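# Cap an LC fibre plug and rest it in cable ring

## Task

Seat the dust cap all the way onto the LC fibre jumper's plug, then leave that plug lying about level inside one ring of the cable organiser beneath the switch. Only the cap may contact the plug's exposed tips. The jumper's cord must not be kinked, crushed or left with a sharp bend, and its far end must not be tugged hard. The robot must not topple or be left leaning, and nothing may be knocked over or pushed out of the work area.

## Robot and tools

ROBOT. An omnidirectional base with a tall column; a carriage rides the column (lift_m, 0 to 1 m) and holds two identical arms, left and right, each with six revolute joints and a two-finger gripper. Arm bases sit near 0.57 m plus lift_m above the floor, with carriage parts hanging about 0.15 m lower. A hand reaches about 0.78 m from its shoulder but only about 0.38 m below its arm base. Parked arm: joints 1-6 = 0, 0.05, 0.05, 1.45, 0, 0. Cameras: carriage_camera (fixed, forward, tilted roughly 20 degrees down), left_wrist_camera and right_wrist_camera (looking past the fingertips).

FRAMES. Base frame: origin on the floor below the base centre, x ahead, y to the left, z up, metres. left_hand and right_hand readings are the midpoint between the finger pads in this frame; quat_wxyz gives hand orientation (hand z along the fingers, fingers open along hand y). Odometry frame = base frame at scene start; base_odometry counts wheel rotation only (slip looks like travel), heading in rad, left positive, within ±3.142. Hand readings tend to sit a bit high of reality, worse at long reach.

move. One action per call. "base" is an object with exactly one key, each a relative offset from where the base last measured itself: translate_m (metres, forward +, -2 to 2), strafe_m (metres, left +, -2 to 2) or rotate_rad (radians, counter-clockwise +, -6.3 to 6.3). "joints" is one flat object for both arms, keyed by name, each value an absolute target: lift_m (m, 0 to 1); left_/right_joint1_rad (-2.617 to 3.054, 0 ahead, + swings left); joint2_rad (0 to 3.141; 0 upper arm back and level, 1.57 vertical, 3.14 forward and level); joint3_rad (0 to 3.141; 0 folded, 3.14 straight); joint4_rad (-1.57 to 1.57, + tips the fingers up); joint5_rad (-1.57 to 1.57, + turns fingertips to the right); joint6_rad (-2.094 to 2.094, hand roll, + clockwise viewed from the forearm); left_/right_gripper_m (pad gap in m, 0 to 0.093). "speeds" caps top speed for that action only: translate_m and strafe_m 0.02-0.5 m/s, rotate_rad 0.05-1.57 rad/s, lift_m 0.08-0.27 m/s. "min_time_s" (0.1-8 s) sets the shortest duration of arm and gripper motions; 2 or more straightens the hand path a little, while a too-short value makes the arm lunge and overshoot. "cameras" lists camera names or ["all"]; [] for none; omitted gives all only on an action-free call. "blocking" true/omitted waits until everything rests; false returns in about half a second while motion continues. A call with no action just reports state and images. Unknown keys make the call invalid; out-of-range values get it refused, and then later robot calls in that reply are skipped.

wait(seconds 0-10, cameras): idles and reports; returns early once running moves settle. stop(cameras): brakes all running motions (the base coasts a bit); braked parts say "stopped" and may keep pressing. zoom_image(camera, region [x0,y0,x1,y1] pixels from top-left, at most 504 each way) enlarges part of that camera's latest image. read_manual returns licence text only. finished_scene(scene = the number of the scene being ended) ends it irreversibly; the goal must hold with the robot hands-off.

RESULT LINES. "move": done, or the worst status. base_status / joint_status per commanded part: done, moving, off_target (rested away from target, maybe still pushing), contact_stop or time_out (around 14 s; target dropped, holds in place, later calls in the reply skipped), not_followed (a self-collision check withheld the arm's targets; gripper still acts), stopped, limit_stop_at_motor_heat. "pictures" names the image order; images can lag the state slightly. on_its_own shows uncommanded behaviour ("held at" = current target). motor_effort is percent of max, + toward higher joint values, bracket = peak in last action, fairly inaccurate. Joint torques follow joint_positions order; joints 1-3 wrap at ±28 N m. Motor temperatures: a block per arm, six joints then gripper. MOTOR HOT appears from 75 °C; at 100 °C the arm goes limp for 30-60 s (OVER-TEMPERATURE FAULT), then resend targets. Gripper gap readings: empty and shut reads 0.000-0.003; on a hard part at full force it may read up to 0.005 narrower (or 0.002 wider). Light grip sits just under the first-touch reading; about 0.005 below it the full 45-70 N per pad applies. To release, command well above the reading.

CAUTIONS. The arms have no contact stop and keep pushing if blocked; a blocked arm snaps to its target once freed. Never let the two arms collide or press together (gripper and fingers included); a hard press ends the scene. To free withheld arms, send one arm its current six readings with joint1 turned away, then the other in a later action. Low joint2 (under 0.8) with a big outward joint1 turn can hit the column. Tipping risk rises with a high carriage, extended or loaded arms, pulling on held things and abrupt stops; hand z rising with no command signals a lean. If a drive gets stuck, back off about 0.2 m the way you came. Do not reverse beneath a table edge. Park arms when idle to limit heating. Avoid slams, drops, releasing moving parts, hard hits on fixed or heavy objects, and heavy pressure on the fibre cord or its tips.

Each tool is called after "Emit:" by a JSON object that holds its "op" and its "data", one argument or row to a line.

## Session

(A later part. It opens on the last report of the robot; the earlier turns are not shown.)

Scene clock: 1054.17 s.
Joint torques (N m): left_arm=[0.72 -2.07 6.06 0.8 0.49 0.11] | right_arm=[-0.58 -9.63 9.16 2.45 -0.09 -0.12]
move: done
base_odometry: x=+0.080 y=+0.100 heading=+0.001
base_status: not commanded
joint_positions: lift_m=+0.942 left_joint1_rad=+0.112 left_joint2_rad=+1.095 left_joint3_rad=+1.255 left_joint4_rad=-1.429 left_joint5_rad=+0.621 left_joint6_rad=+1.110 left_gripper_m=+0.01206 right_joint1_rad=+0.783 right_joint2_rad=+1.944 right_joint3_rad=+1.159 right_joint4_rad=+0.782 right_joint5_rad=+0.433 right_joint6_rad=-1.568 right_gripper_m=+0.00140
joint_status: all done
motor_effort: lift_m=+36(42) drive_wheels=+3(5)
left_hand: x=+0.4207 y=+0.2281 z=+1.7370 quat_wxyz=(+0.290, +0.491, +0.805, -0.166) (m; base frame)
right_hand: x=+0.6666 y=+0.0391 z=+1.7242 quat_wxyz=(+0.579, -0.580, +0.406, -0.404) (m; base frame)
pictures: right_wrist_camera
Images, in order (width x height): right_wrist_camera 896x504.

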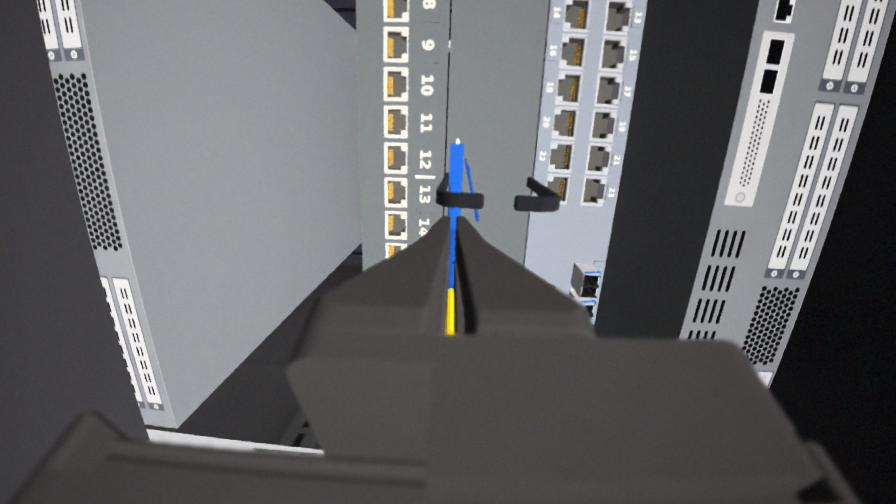

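Emit:
{"op": "move", "data": {
  "joints": {"lift_m": 0.9555},
  "speeds": {"lift_m": 0.08},
  "cameras": []
}}

Emit:
{"op": "move", "data": {
  "joints": {"right_joint1_rad": 0.63, "right_joint2_rad": 1.913, "right_joint3_rad": 1.112, "right_joint4_rad": 0.8, "right_joint5_rad": -0.055, "right_joint6_rad": -1.578},
  "cameras": ["right_wrist_camera", "carriage_camera"],
  "min_time_s": 2.5
}}

Emit:
{"op": "zoom_image", "data": {
  "camera": "right_wrist_camera",
  "region": [380, 100, 540, 260]
}}

Scene clock: 1130.87 s.
Joint torques (N m): left_arm=[0.7 -2.06 5.98 0.81 0.49 0.11] | right_arm=[-0.68 -10.07 8.8 2.48 -0.09 -0.12]
Motor temperatures (°C): left_arm=[29 42 48 34 30 33 36] | right_arm=[31 45 50 45 31 30 35]
move: done
base_odometry: x=+0.080 y=+0.100 heading=+0.001
base_status: not commanded
joint_positions: lift_m=+0.955 left_joint1_rad=+0.112 left_joint2_rad=+1.095 left_joint3_rad=+1.255 left_joint4_rad=-1.430 left_joint5_rad=+0.621 left_joint6_rad=+1.110 left_gripper_m=+0.01206 right_joint1_rad=+0.783 right_joint2_rad=+1.948 right_joint3_rad=+1.163 right_joint4_rad=+0.779 right_joint5_rad=+0.433 right_joint6_rad=-1.569 right_gripper_m=+0.00140
joint_status: all done
motor_effort: lift_m=+35(43) drive_wheels=+0(4)
left_hand: x=+0.4205 y=+0.2281 z=+1.7500 quat_wxyz=(+0.290, +0.491, +0.805, -0.166) (m; base frame)
right_hand: x=+0.6673 y=+0.0398 z=+1.7363 quat_wxyz=(+0.578, -0.581, +0.406, -0.404) (m; base frame)
pictures: none
No camera images: "cameras" was empty.

Scene clock: 1133.67 s.
Joint torques (N m): left_arm=[0.72 -2.06 6 0.81 0.48 0.12] | right_arm=[-0.59 -13.82 5.87 2.67 -0.1 -0.12]
move: done
base_odometry: x=+0.080 y=+0.100 heading=+0.001
base_status: not commanded
joint_positions: lift_m=+0.955 left_joint1_rad=+0.112 left_joint2_rad=+1.095 left_joint3_rad=+1.255 left_joint4_rad=-1.430 left_joint5_rad=+0.621 left_joint6_rad=+1.110 left_gripper_m=+0.01206 right_joint1_rad=+0.636 right_joint2_rad=+1.942 right_joint3_rad=+1.127 right_joint4_rad=+0.798 right_joint5_rad=-0.044 right_joint6_rad=-1.569 right_gripper_m=+0.00140
joint_status: all done
motor_effort: lift_m=+35(36) drive_wheels=+3(8)
left_hand: x=+0.4205 y=+0.2281 z=+1.7500 quat_wxyz=(+0.290, +0.491, +0.805, -0.166) (m; base frame)
right_hand: x=+0.6735 y=+0.0409 z=+1.7275 quat_wxyz=(+0.633, -0.643, +0.308, -0.301) (m; base frame)
pictures: carriage_camera, right_wrist_camera
Images, in order (width x height): carriage_camera 896x504, right_wrist_camera 896x504.

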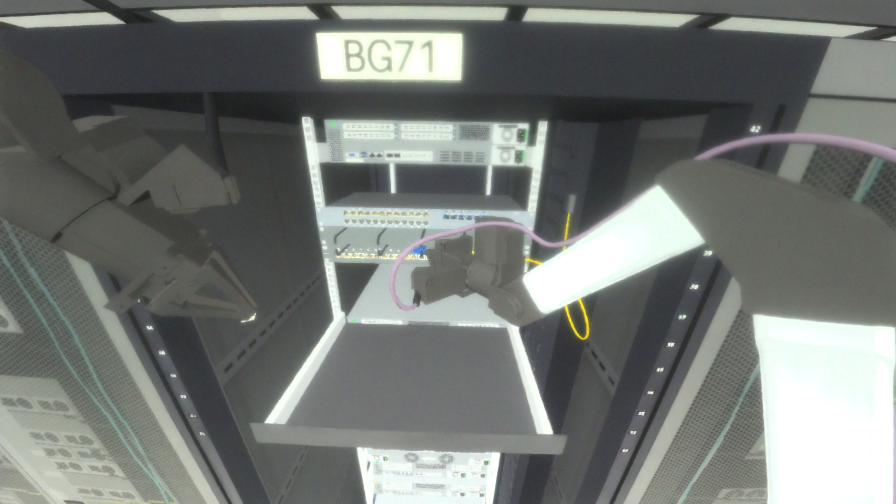

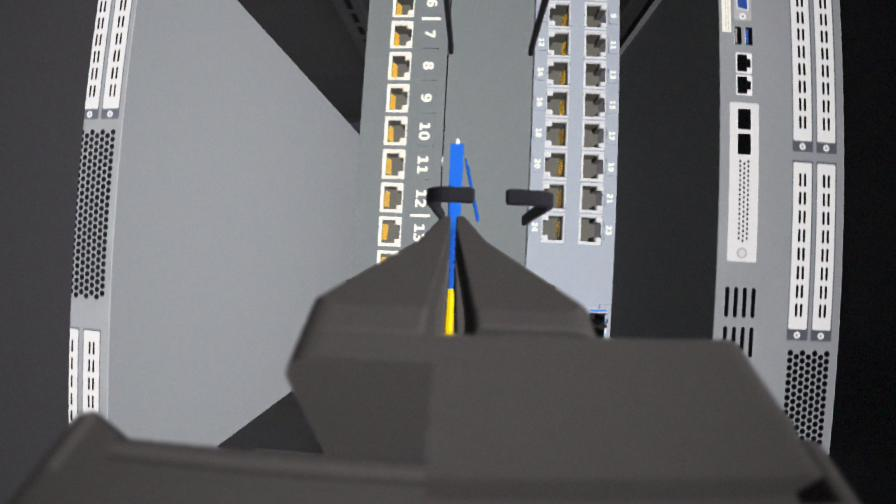

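Scaled by 3.150 from the camera's 896x504 image, which has a finer 1280x720 frame.

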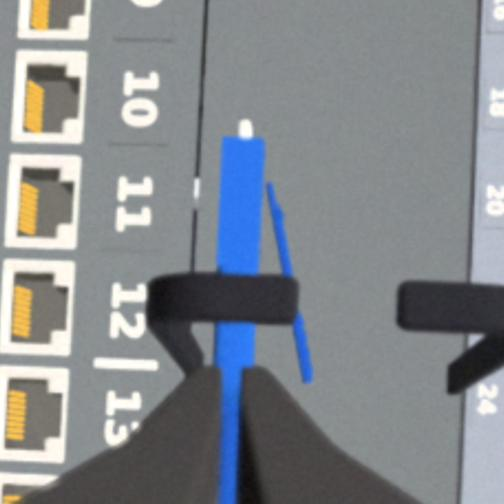

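Emit:
{"op": "zoom_image", "data": {
  "camera": "carriage_camera",
  "region": [200, 0, 600, 140]
}}

Emit:
{"op": "zoom_image", "data": {
  "camera": "carriage_camera",
  "region": [0, 60, 400, 340]
}}

Scaled by 1.260 from the camera's 896x504 image, which has a finer 1280x720 frame.

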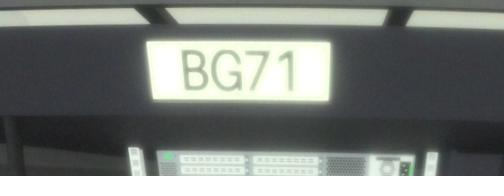

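Scaled by 1.260 from the camera's 896x504 image, which has a finer 1280x720 frame.

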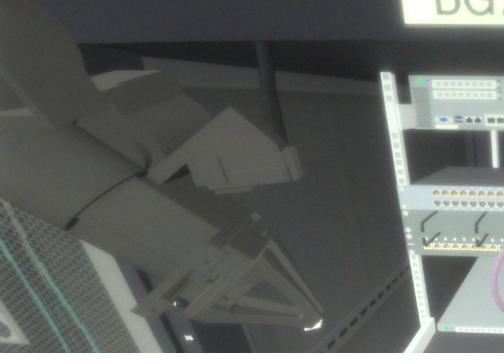

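Emit:
{"op": "move", "data": {
  "joints": {"right_joint2_rad": 1.886, "right_joint3_rad": 1.168, "right_joint4_rad": 0.741},
  "cameras": ["right_wrist_camera"],
  "min_time_s": 1.5
}}

Emit:
{"op": "zoom_image", "data": {
  "camera": "right_wrist_camera",
  "region": [380, 0, 580, 260]
}}

Scene clock: 1269.50 s.
Joint torques (N m): left_arm=[0.7 -2.04 6.04 0.8 0.48 0.11] | right_arm=[-0.58 -13.64 9.51 2.47 -0.11 -0.11]
Motor temperatures (°C): left_arm=[29 40 48 33 30 33 36] | right_arm=[31 52 46 52 31 30 36]
move: done
base_odometry: x=+0.080 y=+0.100 heading=+0.001
base_status: not commanded
joint_positions: lift_m=+0.955 left_joint1_rad=+0.112 left_joint2_rad=+1.095 left_joint3_rad=+1.255 left_joint4_rad=-1.430 left_joint5_rad=+0.621 left_joint6_rad=+1.110 left_gripper_m=+0.01206 right_joint1_rad=+0.636 right_joint2_rad=+1.915 right_joint3_rad=+1.143 right_joint4_rad=+0.757 right_joint5_rad=-0.045 right_joint6_rad=-1.569 right_gripper_m=+0.00140
joint_status: all done
motor_effort: lift_m=+35(36) drive_wheels=+2(6)
left_hand: x=+0.4205 y=+0.2281 z=+1.7500 quat_wxyz=(+0.290, +0.491, +0.805, -0.166) (m; base frame)
right_hand: x=+0.6726 y=+0.0404 z=+1.7401 quat_wxyz=(+0.634, -0.642, +0.308, -0.301) (m; base frame)
pictures: right_wrist_camera
Images, in order (width x height): right_wrist_camera 896x504.

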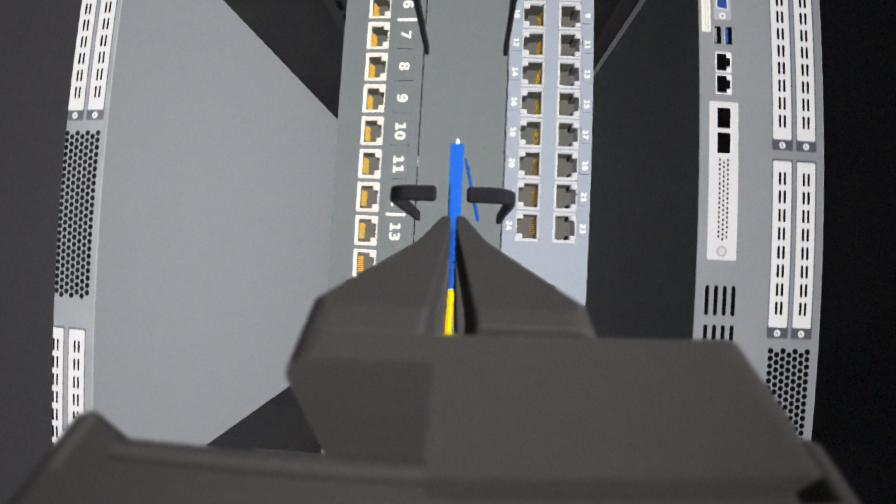

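Scaled by 1.938 from the camera's 896x504 image, which has a finer 1280x720 frame.

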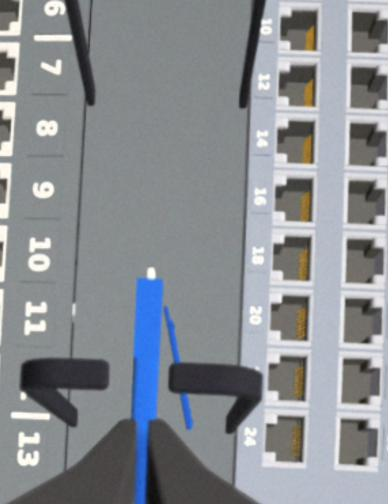

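Emit:
{"op": "move", "data": {
  "joints": {"left_joint1_rad": 0.112, "left_joint2_rad": 1.02, "left_joint3_rad": 0.985, "left_joint4_rad": -1.225, "left_joint5_rad": 0.621, "left_joint6_rad": 1.11},
  "cameras": [],
  "min_time_s": 1.5
}}

Emit:
{"op": "move", "data": {
  "joints": {"left_joint1_rad": -0.287, "left_joint2_rad": 1.855, "left_joint3_rad": 1.675, "left_joint4_rad": -0.93, "left_joint5_rad": 0.525, "left_joint6_rad": 0.83},
  "cameras": ["all"],
  "min_time_s": 2.5
}}

Scene clock: 1300.80 s.
Joint torques (N m): left_arm=[0.06 -2.51 5.85 0.95 0.4 0.01] | right_arm=[-0.58 -13.64 9.51 2.47 -0.11 -0.11]
Motor temperatures (°C): left_arm=[29 40 48 33 30 33 36] | right_arm=[31 55 47 50 31 30 36]
move: done
base_odometry: x=+0.080 y=+0.100 heading=+0.001
base_status: not commanded
joint_positions: lift_m=+0.955 left_joint1_rad=+0.112 left_joint2_rad=+1.032 left_joint3_rad=+1.001 left_joint4_rad=-1.240 left_joint5_rad=+0.621 left_joint6_rad=+1.110 left_gripper_m=+0.01206 right_joint1_rad=+0.636 right_joint2_rad=+1.915 right_joint3_rad=+1.143 right_joint4_rad=+0.756 right_joint5_rad=-0.046 right_joint6_rad=-1.569 right_gripper_m=+0.00140
joint_status: all done
motor_effort: lift_m=+36(36) drive_wheels=+1(5)
left_hand: x=+0.4202 y=+0.2280 z=+1.6959 quat_wxyz=(+0.290, +0.490, +0.805, -0.166) (m; base frame)
right_hand: x=+0.6725 y=+0.0405 z=+1.7398 quat_wxyz=(+0.634, -0.643, +0.307, -0.301) (m; base frame)
pictures: none
No camera images: "cameras" was empty.

Scene clock: 1303.60 s.
Joint torques (N m): left_arm=[-0.54 -7.45 10.89 1.22 0.22 -0.1] | right_arm=[-0.61 -13.65 9.52 2.48 -0.11 -0.11]
Motor temperatures (°C): left_arm=[29 40 48 34 30 33 36] | right_arm=[31 55 48 50 31 30 36]
move: done
base_odometry: x=+0.080 y=+0.100 heading=+0.001
base_status: not commanded
joint_positions: lift_m=+0.955 left_joint1_rad=-0.280 left_joint2_rad=+1.840 left_joint3_rad=+1.638 left_joint4_rad=-0.944 left_joint5_rad=+0.538 left_joint6_rad=+0.842 left_gripper_m=+0.01206 right_joint1_rad=+0.636 right_joint2_rad=+1.915 right_joint3_rad=+1.143 right_joint4_rad=+0.755 right_joint5_rad=-0.046 right_joint6_rad=-1.569 right_gripper_m=+0.00140
joint_status: all done
motor_effort: lift_m=+36(36) drive_wheels=+3(7)
left_hand: x=+0.6079 y=+0.1013 z=+1.6832 quat_wxyz=(+0.267, +0.549, +0.768, -0.194) (m; base frame)
right_hand: x=+0.6725 y=+0.0405 z=+1.7394 quat_wxyz=(+0.633, -0.643, +0.308, -0.301) (m; base frame)
pictures: carriage_camera, left_wrist_camera, right_wrist_camera
Images, in order (width x height): carriage_camera 896x504, left_wrist_camera 896x504, right_wrist_camera 896x504.

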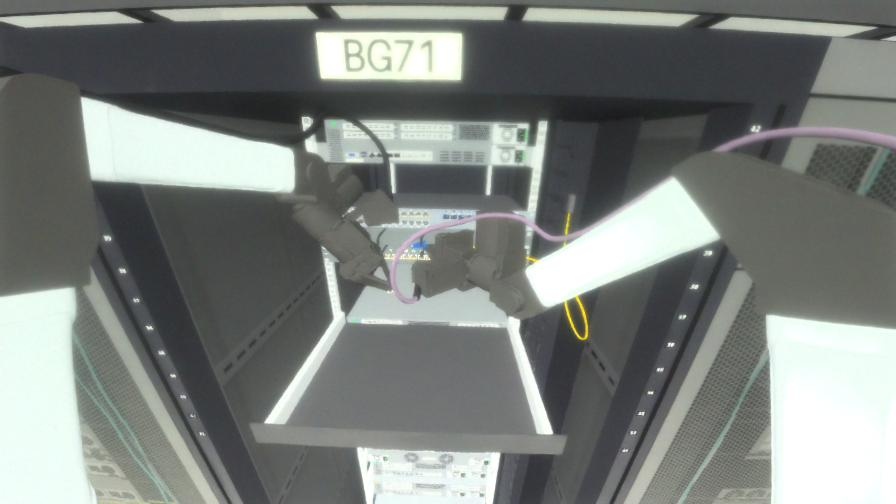

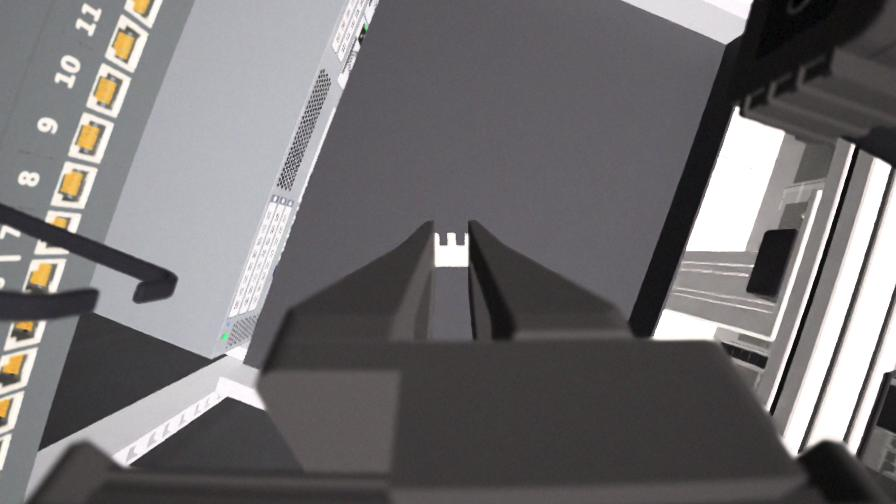

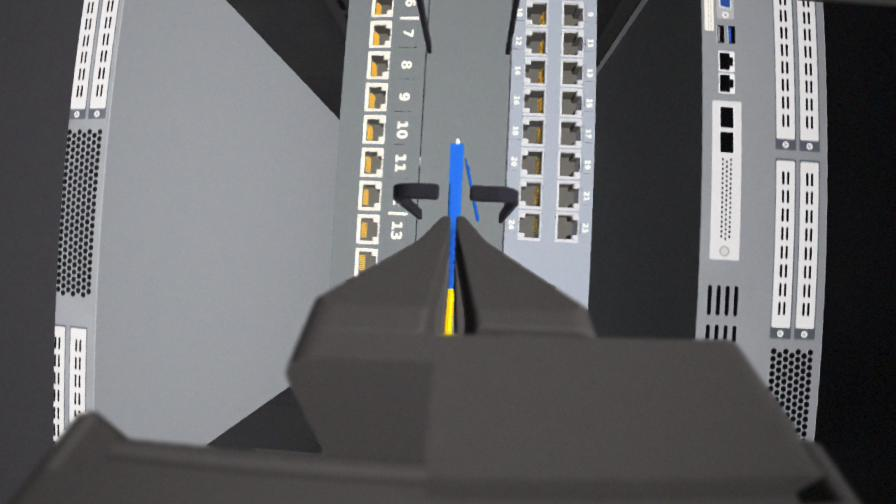

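Emit:
{"op": "move", "data": {
  "joints": {"left_joint1_rad": -0.303, "left_joint2_rad": 1.997, "left_joint3_rad": 2.066, "left_joint4_rad": -1.195, "left_joint5_rad": 0.516, "left_joint6_rad": 0.825},
  "cameras": ["all"],
  "min_time_s": 2
}}

Scene clock: 1328.43 s.
Joint torques (N m): left_arm=[-0.58 -8.2 10.51 0.97 0.22 -0.1] | right_arm=[-0.57 -13.65 9.51 2.49 -0.11 -0.11]
Motor temperatures (°C): left_arm=[29 42 51 35 30 33 36] | right_arm=[31 56 49 50 31 30 36]
move: done
base_odometry: x=+0.080 y=+0.100 heading=+0.001
base_status: not commanded
joint_positions: lift_m=+0.955 left_joint1_rad=-0.295 left_joint2_rad=+1.980 left_joint3_rad=+2.030 left_joint4_rad=-1.185 left_joint5_rad=+0.529 left_joint6_rad=+0.836 left_gripper_m=+0.01206 right_joint1_rad=+0.636 right_joint2_rad=+1.915 right_joint3_rad=+1.143 right_joint4_rad=+0.755 right_joint5_rad=-0.046 right_joint6_rad=-1.569 right_gripper_m=+0.00140
joint_status: all done
motor_effort: lift_m=+35(36) drive_wheels=+5(6)
left_hand: x=+0.6312 y=+0.0889 z=+1.7338 quat_wxyz=(+0.269, +0.553, +0.765, -0.190) (m; base frame)
right_hand: x=+0.6725 y=+0.0405 z=+1.7394 quat_wxyz=(+0.633, -0.643, +0.308, -0.301) (m; base frame)
pictures: carriage_camera, left_wrist_camera, right_wrist_camera
Images, in order (width x height): carriage_camera 896x504, left_wrist_camera 896x504, right_wrist_camera 896x504.

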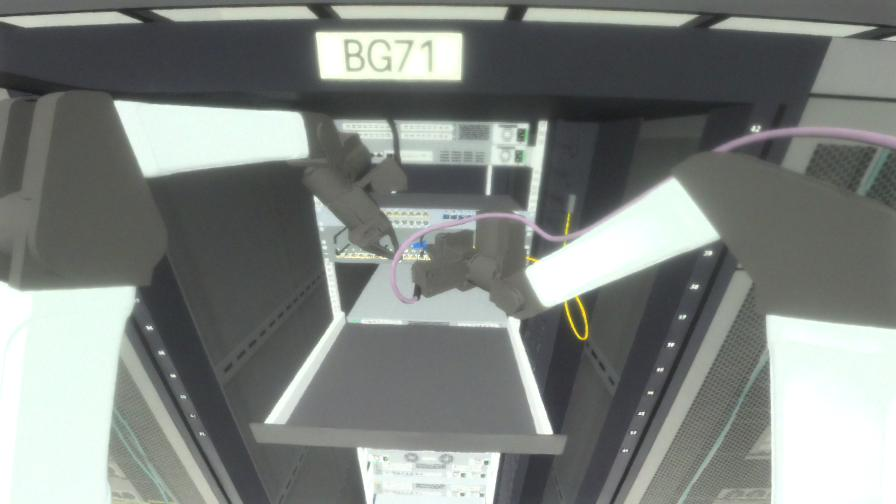

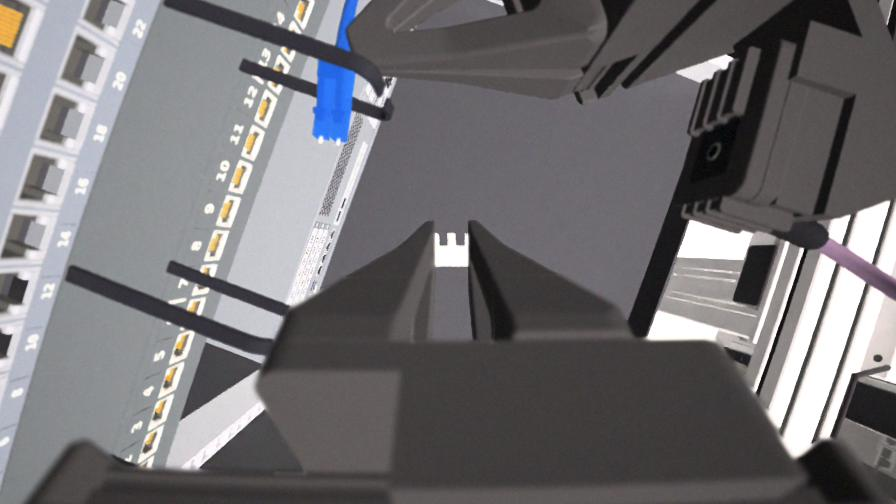

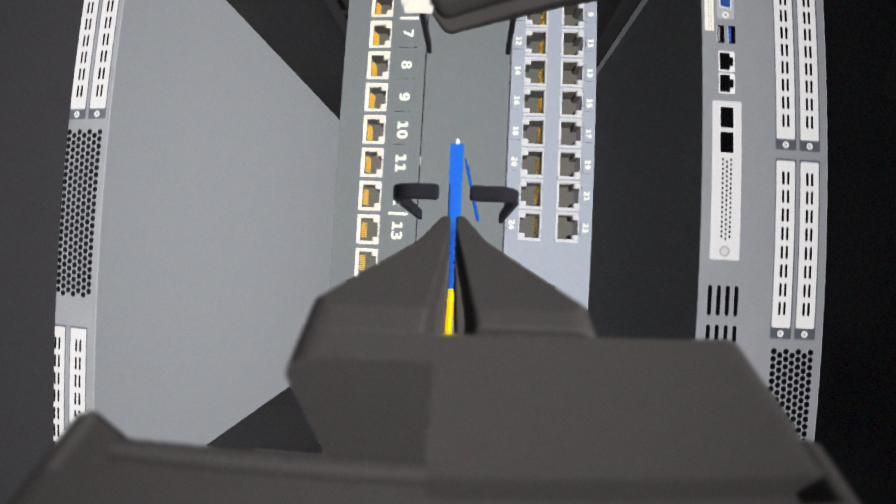

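Emit:
{"op": "zoom_image", "data": {
  "camera": "left_wrist_camera",
  "region": [240, 0, 520, 280]
}}

Emit:
{"op": "zoom_image", "data": {
  "camera": "right_wrist_camera",
  "region": [360, 0, 560, 200]
}}

Scaled by 1.800 from the camera's 896x504 image, which has a finer 1280x720 frame.

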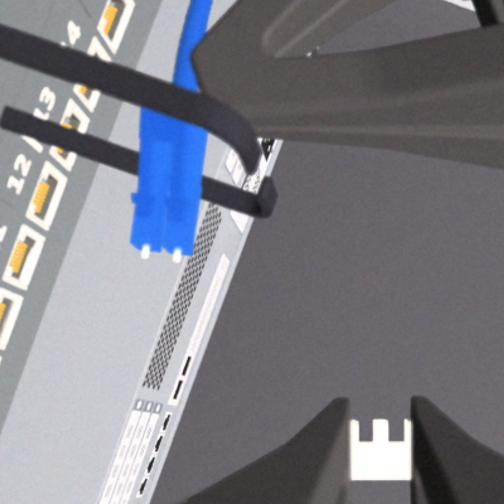

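Scaled by 2.520 from the camera's 896x504 image, which has a finer 1280x720 frame.

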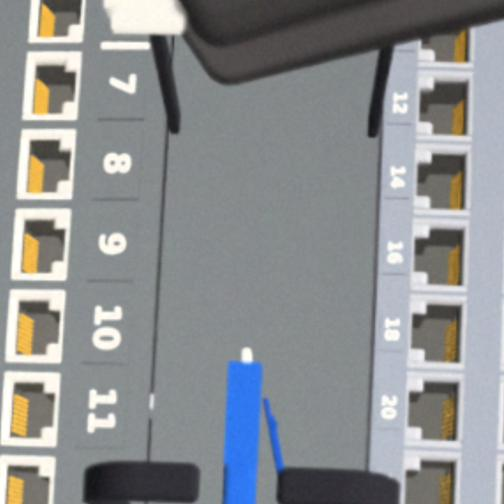

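Emit:
{"op": "move", "data": {
  "joints": {"left_joint1_rad": -0.287, "left_joint2_rad": 1.845, "left_joint3_rad": 1.65, "left_joint4_rad": -0.94, "left_joint5_rad": 0.53, "left_joint6_rad": 0.83},
  "cameras": [],
  "min_time_s": 1.5
}}

Emit:
{"op": "move", "data": {
  "joints": {"left_joint1_rad": 0.112, "left_joint2_rad": 1.02, "left_joint3_rad": 0.985, "left_joint4_rad": -1.225, "left_joint5_rad": 0.621, "left_joint6_rad": 1.11},
  "cameras": [],
  "min_time_s": 2
}}

Emit:
{"op": "move", "data": {
  "joints": {"lift_m": 0.9395},
  "speeds": {"lift_m": 0.08},
  "cameras": ["right_wrist_camera"]
}}

Emit:
{"op": "zoom_image", "data": {
  "camera": "right_wrist_camera",
  "region": [380, 100, 540, 260]
}}

Scene clock: 1406.23 s.
Joint torques (N m): left_arm=[0.66 -12.27 6.13 1.18 0.35 -0.04] | right_arm=[-0.58 -13.65 9.52 2.48 -0.11 -0.11]
Motor temperatures (°C): left_arm=[29 47 54 34 29 33 36] | right_arm=[31 58 51 51 31 30 36]
move: done
base_odometry: x=+0.080 y=+0.100 heading=+0.001
base_status: not commanded
joint_positions: lift_m=+0.955 left_joint1_rad=-0.295 left_joint2_rad=+1.887 left_joint3_rad=+1.666 left_joint4_rad=-0.955 left_joint5_rad=+0.529 left_joint6_rad=+0.836 left_gripper_m=+0.01206 right_joint1_rad=+0.636 right_joint2_rad=+1.915 right_joint3_rad=+1.143 right_joint4_rad=+0.755 right_joint5_rad=-0.046 right_joint6_rad=-1.569 right_gripper_m=+0.00140
joint_status: all done
motor_effort: lift_m=+36(36) drive_wheels=+3(5)
left_hand: x=+0.6111 y=+0.0950 z=+1.6719 quat_wxyz=(+0.251, +0.550, +0.772, -0.196) (m; base frame)
right_hand: x=+0.6725 y=+0.0405 z=+1.7394 quat_wxyz=(+0.633, -0.643, +0.308, -0.301) (m; base frame)
pictures: none
No camera images: "cameras" was empty.

Scene clock: 1408.53 s.
Joint torques (N m): left_arm=[0.72 -2.5 5.89 0.76 0.53 0.12] | right_arm=[-0.57 -13.65 9.52 2.5 -0.1 -0.11]
Motor temperatures (°C): left_arm=[29 47 54 34 29 33 36] | right_arm=[31 58 51 51 31 30 36]
move: done
base_odometry: x=+0.080 y=+0.100 heading=+0.001
base_status: not commanded
joint_positions: lift_m=+0.955 left_joint1_rad=+0.104 left_joint2_rad=+1.031 left_joint3_rad=+1.001 left_joint4_rad=-1.215 left_joint5_rad=+0.607 left_joint6_rad=+1.098 left_gripper_m=+0.01206 right_joint1_rad=+0.636 right_joint2_rad=+1.915 right_joint3_rad=+1.143 right_joint4_rad=+0.755 right_joint5_rad=-0.047 right_joint6_rad=-1.569 right_gripper_m=+0.00140
joint_status: all done
motor_effort: lift_m=+36(36) drive_wheels=+1(6)
left_hand: x=+0.4249 y=+0.2290 z=+1.6965 quat_wxyz=(+0.294, +0.492, +0.805, -0.156) (m; base frame)
right_hand: x=+0.6724 y=+0.0406 z=+1.7394 quat_wxyz=(+0.633, -0.644, +0.307, -0.300) (m; base frame)
pictures: none
No camera images: "cameras" was empty.

Scene clock: 1409.13 s.
Joint torques (N m): left_arm=[0.73 -2.33 6.26 0.78 0.51 0.11] | right_arm=[-0.65 -13 9.13 2.59 -0.1 -0.11]
Motor temperatures (°C): left_arm=[29 47 54 34 29 33 36] | right_arm=[31 57 51 51 31 30 36]
move: done
base_odometry: x=+0.080 y=+0.100 heading=+0.001
base_status: not commanded
joint_positions: lift_m=+0.940 left_joint1_rad=+0.104 left_joint2_rad=+1.030 left_joint3_rad=+0.996 left_joint4_rad=-1.219 left_joint5_rad=+0.609 left_joint6_rad=+1.099 left_gripper_m=+0.01206 right_joint1_rad=+0.636 right_joint2_rad=+1.908 right_joint3_rad=+1.147 right_joint4_rad=+0.746 right_joint5_rad=-0.047 right_joint6_rad=-1.569 right_gripper_m=+0.00140
joint_status: all done
motor_effort: lift_m=+35(36) drive_wheels=+3(6)
left_hand: x=+0.4233 y=+0.2286 z=+1.6792 quat_wxyz=(+0.292, +0.491, +0.805, -0.159) (m; base frame)
right_hand: x=+0.6723 y=+0.0403 z=+1.7273 quat_wxyz=(+0.634, -0.643, +0.307, -0.301) (m; base frame)
pictures: right_wrist_camera
Images, in order (width x height): right_wrist_camera 896x504.

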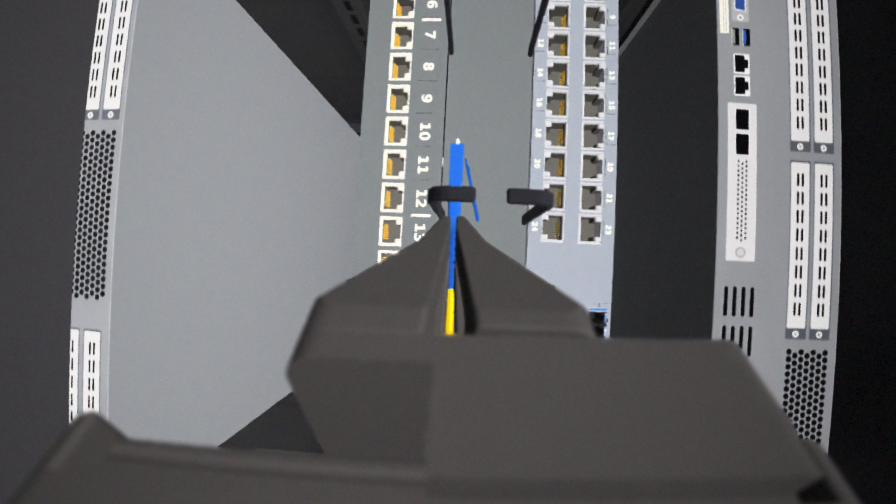

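Scaled by 3.150 from the camera's 896x504 image, which has a finer 1280x720 frame.

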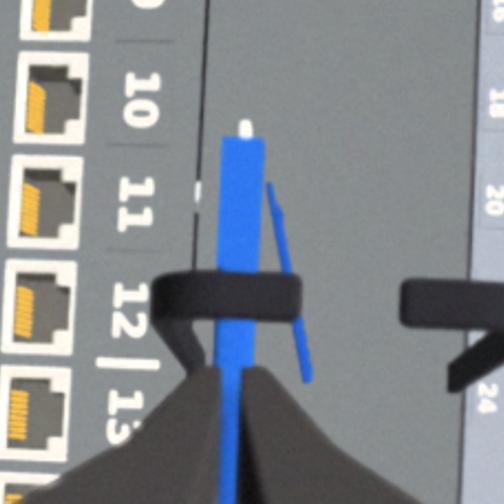

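Emit:
{"op": "move", "data": {
  "joints": {"lift_m": 0.9335},
  "speeds": {"lift_m": 0.08},
  "cameras": ["right_wrist_camera"]
}}

Emit:
{"op": "zoom_image", "data": {
  "camera": "right_wrist_camera",
  "region": [380, 100, 540, 260]
}}

Scene clock: 1414.47 s.
Joint torques (N m): left_arm=[0.7 -2.26 6.31 0.81 0.5 0.11] | right_arm=[-0.55 -12.71 9.02 2.57 -0.09 -0.11]
Motor temperatures (°C): left_arm=[29 46 54 34 29 33 36] | right_arm=[31 57 51 52 31 30 36]
move: done
base_odometry: x=+0.080 y=+0.100 heading=+0.001
base_status: not commanded
joint_positions: lift_m=+0.934 left_joint1_rad=+0.104 left_joint2_rad=+1.029 left_joint3_rad=+0.996 left_joint4_rad=-1.222 left_joint5_rad=+0.610 left_joint6_rad=+1.099 left_gripper_m=+0.01206 right_joint1_rad=+0.635 right_joint2_rad=+1.905 right_joint3_rad=+1.149 right_joint4_rad=+0.748 right_joint5_rad=-0.047 right_joint6_rad=-1.569 right_gripper_m=+0.00140
joint_status: all done
motor_effort: lift_m=+34(35) drive_wheels=+2(7)
left_hand: x=+0.4224 y=+0.2283 z=+1.6732 quat_wxyz=(+0.291, +0.491, +0.805, -0.160) (m; base frame)
right_hand: x=+0.6723 y=+0.0401 z=+1.7238 quat_wxyz=(+0.636, -0.641, +0.306, -0.302) (m; base frame)
pictures: right_wrist_camera
Images, in order (width x height): right_wrist_camera 896x504.

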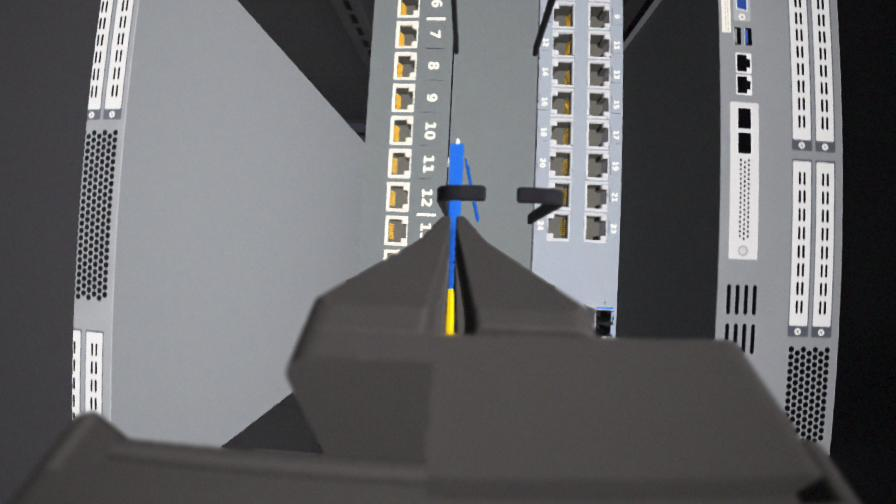

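Scaled by 3.150 from the camera's 896x504 image, which has a finer 1280x720 frame.

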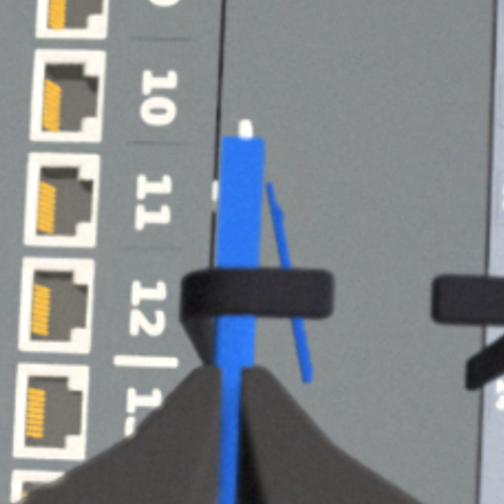

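Emit:
{"op": "move", "data": {
  "joints": {"lift_m": 0.9325, "right_gripper_m": 0.03},
  "cameras": ["right_wrist_camera"],
  "min_time_s": 1.5
}}

Emit:
{"op": "zoom_image", "data": {
  "camera": "right_wrist_camera",
  "region": [380, 100, 540, 300]
}}

Scene clock: 1420.80 s.
Joint torques (N m): left_arm=[0.7 -2.21 6.3 0.84 0.5 0.12] | right_arm=[-0.55 -12.74 9.02 2.56 -0.1 -0.12]
Motor temperatures (°C): left_arm=[29 45 53 34 29 33 36] | right_arm=[31 57 51 53 31 30 36]
move: done
base_odometry: x=+0.080 y=+0.100 heading=+0.001
base_status: not commanded
joint_positions: lift_m=+0.933 left_joint1_rad=+0.104 left_joint2_rad=+1.028 left_joint3_rad=+0.996 left_joint4_rad=-1.225 left_joint5_rad=+0.610 left_joint6_rad=+1.099 left_gripper_m=+0.01206 right_joint1_rad=+0.635 right_joint2_rad=+1.905 right_joint3_rad=+1.149 right_joint4_rad=+0.748 right_joint5_rad=-0.047 right_joint6_rad=-1.569 right_gripper_m=+0.02988
joint_status: all done
motor_effort: lift_m=+33(34) drive_wheels=+1(5)
left_hand: x=+0.4219 y=+0.2282 z=+1.6723 quat_wxyz=(+0.291, +0.491, +0.805, -0.160) (m; base frame)
right_hand: x=+0.6723 y=+0.0401 z=+1.7231 quat_wxyz=(+0.636, -0.641, +0.306, -0.302) (m; base frame)
pictures: right_wrist_camera
Images, in order (width x height): right_wrist_camera 896x504.

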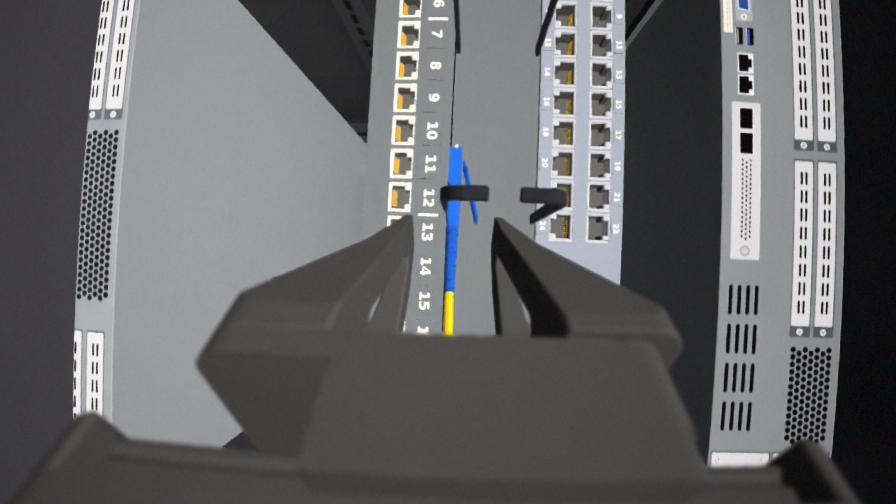

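Scaled by 2.520 from the camera's 896x504 image, which has a finer 1280x720 frame.

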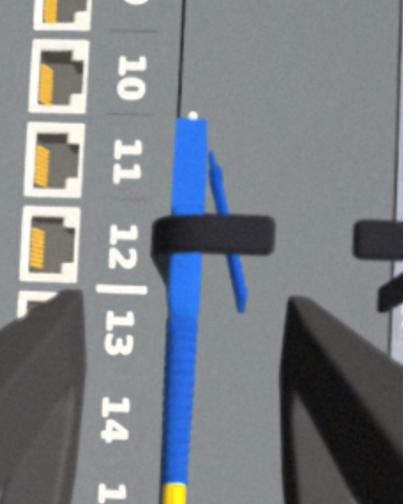

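Emit:
{"op": "move", "data": {
  "joints": {"right_joint1_rad": 0.786, "right_joint2_rad": 1.946, "right_joint3_rad": 1.203, "right_joint4_rad": 0.741, "right_joint5_rad": 0.44, "right_joint6_rad": -1.578},
  "cameras": ["right_wrist_camera"],
  "min_time_s": 2.5
}}

Emit:
{"op": "zoom_image", "data": {
  "camera": "right_wrist_camera",
  "region": [380, 100, 540, 300]
}}

Scene clock: 1437.90 s.
Joint torques (N m): left_arm=[0.72 -2.22 6.28 0.84 0.49 0.12] | right_arm=[0.57 -9.26 9.57 2.53 0.11 -0.11]
Motor temperatures (°C): left_arm=[29 43 53 34 30 33 36] | right_arm=[31 58 51 54 31 30 35]
move: done
base_odometry: x=+0.080 y=+0.100 heading=+0.001
base_status: not commanded
joint_positions: lift_m=+0.933 left_joint1_rad=+0.104 left_joint2_rad=+1.028 left_joint3_rad=+0.996 left_joint4_rad=-1.225 left_joint5_rad=+0.610 left_joint6_rad=+1.099 left_gripper_m=+0.01206 right_joint1_rad=+0.780 right_joint2_rad=+1.926 right_joint3_rad=+1.178 right_joint4_rad=+0.748 right_joint5_rad=+0.429 right_joint6_rad=-1.569 right_gripper_m=+0.02988
joint_status: all done
motor_effort: lift_m=+33(33) drive_wheels=+5(7)
left_hand: x=+0.4219 y=+0.2282 z=+1.6723 quat_wxyz=(+0.291, +0.491, +0.805, -0.160) (m; base frame)
right_hand: x=+0.6674 y=+0.0385 z=+1.7250 quat_wxyz=(+0.580, -0.579, +0.406, -0.405) (m; base frame)
pictures: right_wrist_camera
Images, in order (width x height): right_wrist_camera 896x504.

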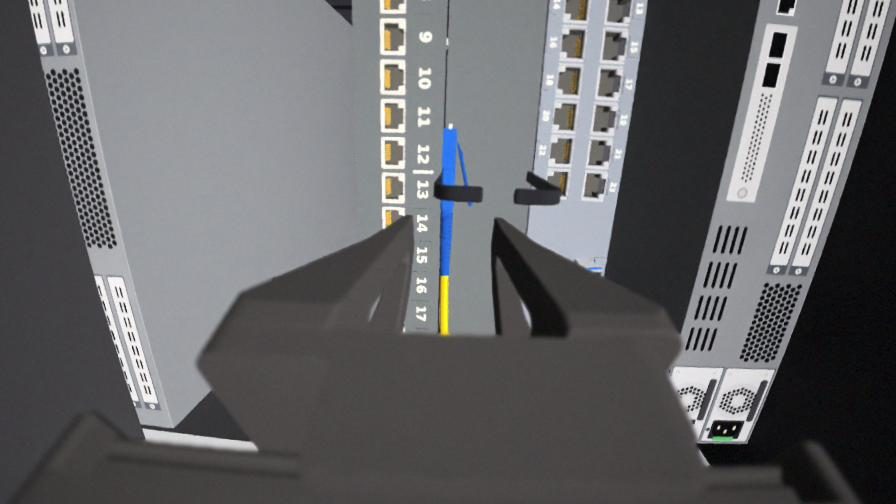

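Scaled by 2.520 from the camera's 896x504 image, which has a finer 1280x720 frame.

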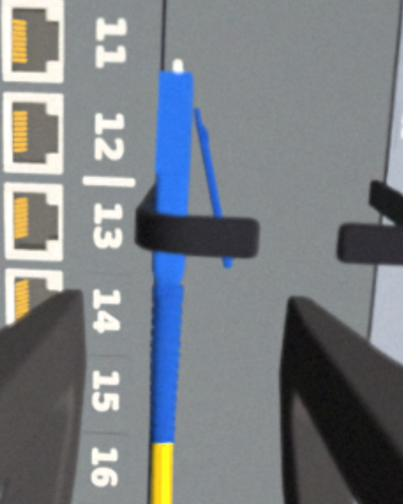

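Emit:
{"op": "move", "data": {
  "joints": {"lift_m": 0.9302, "right_joint2_rad": 1.957, "right_joint3_rad": 1.218, "right_joint4_rad": 0.738},
  "cameras": [],
  "min_time_s": 1
}}

Emit:
{"op": "move", "data": {
  "joints": {"right_gripper_m": 0.008},
  "cameras": ["right_wrist_camera"],
  "min_time_s": 1.2
}}

Emit:
{"op": "zoom_image", "data": {
  "camera": "right_wrist_camera",
  "region": [390, 120, 510, 280]
}}

Scene clock: 1453.40 s.
Joint torques (N m): left_arm=[0.73 -2.17 6.42 0.84 0.5 0.11] | right_arm=[0.58 -9.39 9.57 2.49 0.1 -0.11]
Motor temperatures (°C): left_arm=[29 42 52 34 30 33 36] | right_arm=[31 55 53 55 31 30 35]
move: done
base_odometry: x=+0.080 y=+0.100 heading=+0.001
base_status: not commanded
joint_positions: lift_m=+0.930 left_joint1_rad=+0.104 left_joint2_rad=+1.028 left_joint3_rad=+0.995 left_joint4_rad=-1.225 left_joint5_rad=+0.611 left_joint6_rad=+1.099 left_gripper_m=+0.01206 right_joint1_rad=+0.780 right_joint2_rad=+1.937 right_joint3_rad=+1.193 right_joint4_rad=+0.749 right_joint5_rad=+0.431 right_joint6_rad=-1.569 right_gripper_m=+0.02988
joint_status: all done
motor_effort: lift_m=+33(36) drive_wheels=+6(6)
left_hand: x=+0.4215 y=+0.2281 z=+1.6697 quat_wxyz=(+0.290, +0.491, +0.806, -0.161) (m; base frame)
right_hand: x=+0.6698 y=+0.0405 z=+1.7236 quat_wxyz=(+0.581, -0.577, +0.406, -0.405) (m; base frame)
pictures: none
No camera images: "cameras" was empty.

Scene clock: 1454.87 s.
Joint torques (N m): left_arm=[0.7 -2.21 6.38 0.84 0.5 0.11] | right_arm=[0.57 -9.37 9.57 2.49 0.09 -0.11]
Motor temperatures (°C): left_arm=[29 42 52 34 30 33 36] | right_arm=[31 55 53 55 31 30 35]
move: done
base_odometry: x=+0.080 y=+0.100 heading=+0.001
base_status: not commanded
joint_positions: lift_m=+0.930 left_joint1_rad=+0.104 left_joint2_rad=+1.028 left_joint3_rad=+0.995 left_joint4_rad=-1.225 left_joint5_rad=+0.611 left_joint6_rad=+1.099 left_gripper_m=+0.01206 right_joint1_rad=+0.780 right_joint2_rad=+1.937 right_joint3_rad=+1.193 right_joint4_rad=+0.749 right_joint5_rad=+0.431 right_joint6_rad=-1.569 right_gripper_m=+0.00814
joint_status: all done
motor_effort: lift_m=+33(34) drive_wheels=+3(7)
left_hand: x=+0.4215 y=+0.2281 z=+1.6697 quat_wxyz=(+0.290, +0.491, +0.806, -0.161) (m; base frame)
right_hand: x=+0.6698 y=+0.0405 z=+1.7236 quat_wxyz=(+0.581, -0.577, +0.406, -0.405) (m; base frame)
pictures: right_wrist_camera
Images, in order (width x height): right_wrist_camera 896x504.

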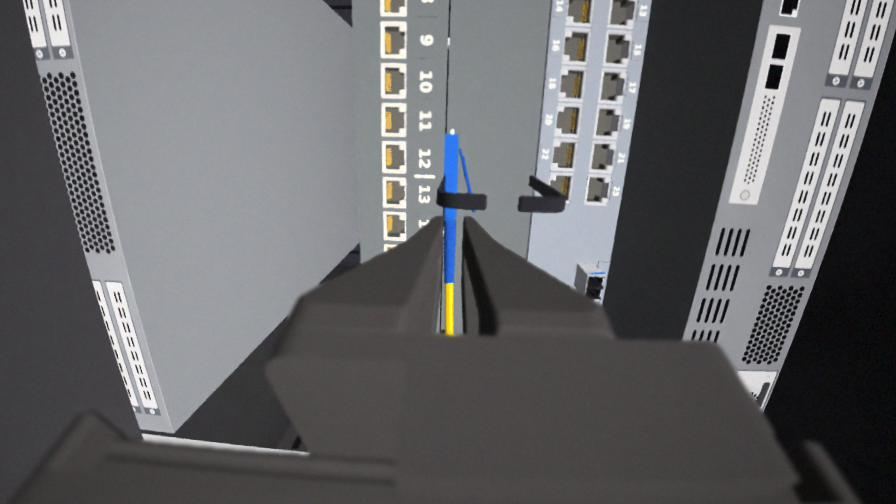

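Scaled by 3.150 from the camera's 896x504 image, which has a finer 1280x720 frame.

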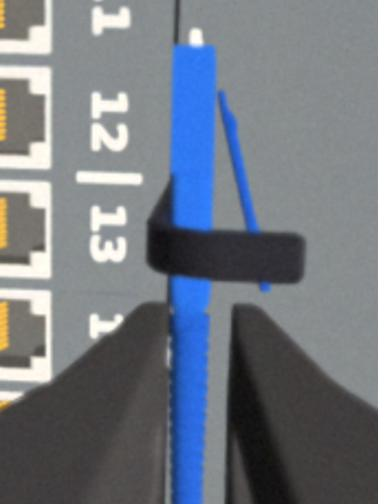

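Emit:
{"op": "move", "data": {
  "joints": {"right_gripper_m": 0.001},
  "cameras": ["right_wrist_camera"],
  "min_time_s": 1.2
}}

Emit:
{"op": "zoom_image", "data": {
  "camera": "right_wrist_camera",
  "region": [390, 120, 510, 280]
}}

Scene clock: 1464.07 s.
Joint torques (N m): left_arm=[0.69 -2.19 6.35 0.84 0.5 0.12] | right_arm=[0.58 -9.39 9.55 2.49 0.1 -0.11]
Motor temperatures (°C): left_arm=[29 42 52 34 30 33 37] | right_arm=[31 54 53 55 31 30 35]
move: done
base_odometry: x=+0.080 y=+0.100 heading=+0.001
base_status: not commanded
joint_positions: lift_m=+0.930 left_joint1_rad=+0.104 left_joint2_rad=+1.028 left_joint3_rad=+0.995 left_joint4_rad=-1.225 left_joint5_rad=+0.611 left_joint6_rad=+1.099 left_gripper_m=+0.01206 right_joint1_rad=+0.780 right_joint2_rad=+1.937 right_joint3_rad=+1.193 right_joint4_rad=+0.749 right_joint5_rad=+0.431 right_joint6_rad=-1.569 right_gripper_m=+0.00254
joint_status: all done
motor_effort: lift_m=+33(34) drive_wheels=+3(6)
left_hand: x=+0.4215 y=+0.2281 z=+1.6697 quat_wxyz=(+0.290, +0.491, +0.806, -0.161) (m; base frame)
right_hand: x=+0.6698 y=+0.0405 z=+1.7236 quat_wxyz=(+0.581, -0.577, +0.406, -0.405) (m; base frame)
pictures: right_wrist_camera
Images, in order (width x height): right_wrist_camera 896x504.

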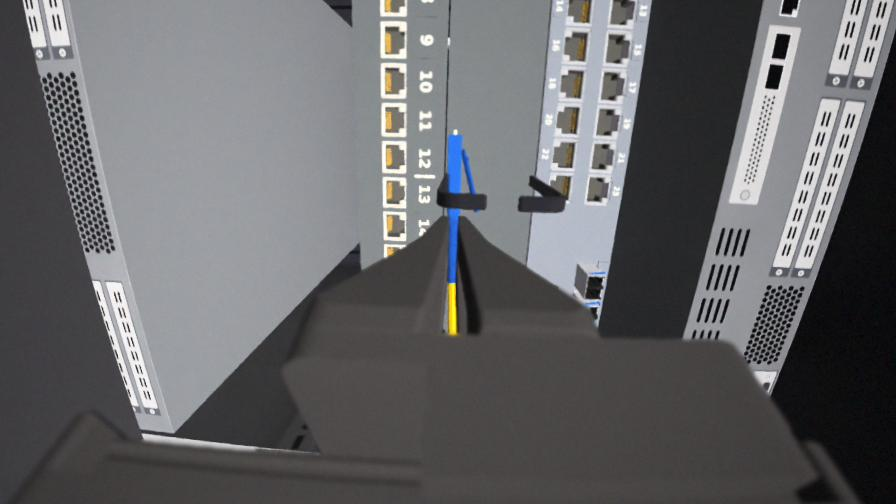

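Scaled by 3.150 from the camera's 896x504 image, which has a finer 1280x720 frame.

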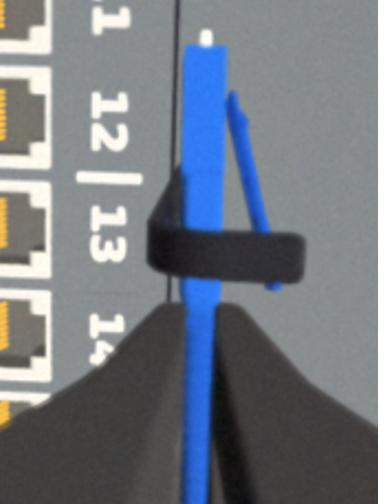

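Emit:
{"op": "move", "data": {
  "joints": {"lift_m": 0.9465, "right_gripper_m": 0.0},
  "speeds": {"lift_m": 0.08},
  "cameras": []
}}

Emit:
{"op": "move", "data": {
  "joints": {"right_joint1_rad": 0.684, "right_joint2_rad": 1.883, "right_joint3_rad": 1.143, "right_joint4_rad": 0.77, "right_joint5_rad": 0.121, "right_joint6_rad": -1.578},
  "cameras": ["right_wrist_camera"],
  "min_time_s": 2
}}

Emit:
{"op": "zoom_image", "data": {
  "camera": "right_wrist_camera",
  "region": [380, 60, 540, 260]
}}

Scene clock: 1479.13 s.
Joint torques (N m): left_arm=[0.7 -2.13 6.41 0.85 0.49 0.11] | right_arm=[0.49 -10.04 9.03 2.49 0.08 -0.11]
Motor temperatures (°C): left_arm=[29 41 52 34 30 33 37] | right_arm=[31 53 53 55 31 30 35]
move: done
base_odometry: x=+0.080 y=+0.100 heading=+0.001
base_status: not commanded
joint_positions: lift_m=+0.947 left_joint1_rad=+0.104 left_joint2_rad=+1.027 left_joint3_rad=+0.994 left_joint4_rad=-1.225 left_joint5_rad=+0.611 left_joint6_rad=+1.099 left_gripper_m=+0.01206 right_joint1_rad=+0.780 right_joint2_rad=+1.943 right_joint3_rad=+1.199 right_joint4_rad=+0.748 right_joint5_rad=+0.432 right_joint6_rad=-1.569 right_gripper_m=+0.00252
joint_status: all done
motor_effort: lift_m=+35(44) drive_wheels=+2(7)
left_hand: x=+0.4214 y=+0.2280 z=+1.6858 quat_wxyz=(+0.290, +0.491, +0.805, -0.161) (m; base frame)
right_hand: x=+0.6709 y=+0.0415 z=+1.7387 quat_wxyz=(+0.581, -0.577, +0.406, -0.406) (m; base frame)
pictures: none
No camera images: "cameras" was empty.

Scene clock: 1481.43 s.
Joint torques (N m): left_arm=[0.76 -2.14 6.43 0.85 0.49 0.11] | right_arm=[-0.61 -13.76 6.06 2.68 -0.11 -0.11]
Motor temperatures (°C): left_arm=[29 41 52 34 30 33 37] | right_arm=[31 53 53 55 31 30 35]
move: done
base_odometry: x=+0.080 y=+0.100 heading=+0.001
base_status: not commanded
joint_positions: lift_m=+0.947 left_joint1_rad=+0.104 left_joint2_rad=+1.027 left_joint3_rad=+0.994 left_joint4_rad=-1.225 left_joint5_rad=+0.611 left_joint6_rad=+1.099 left_gripper_m=+0.01206 right_joint1_rad=+0.689 right_joint2_rad=+1.912 right_joint3_rad=+1.158 right_joint4_rad=+0.767 right_joint5_rad=+0.132 right_joint6_rad=-1.569 right_gripper_m=+0.00252
joint_status: all done
motor_effort: lift_m=+35(36) drive_wheels=+3(6)
left_hand: x=+0.4214 y=+0.2280 z=+1.6858 quat_wxyz=(+0.290, +0.491, +0.805, -0.161) (m; base frame)
right_hand: x=+0.6732 y=+0.0408 z=+1.7420 quat_wxyz=(+0.623, -0.614, +0.342, -0.344) (m; base frame)
pictures: right_wrist_camera
Images, in order (width x height): right_wrist_camera 896x504.

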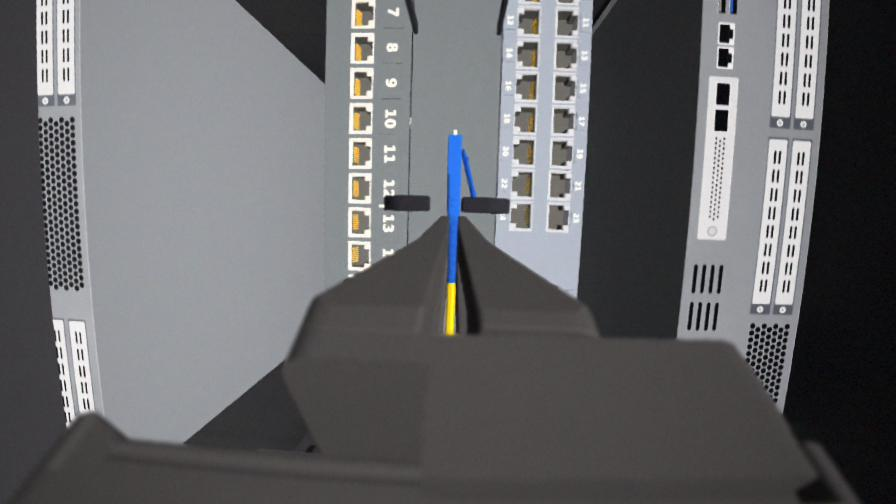

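Scaled by 2.520 from the camera's 896x504 image, which has a finer 1280x720 frame.

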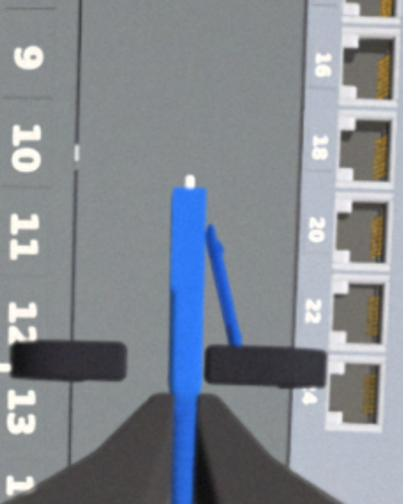

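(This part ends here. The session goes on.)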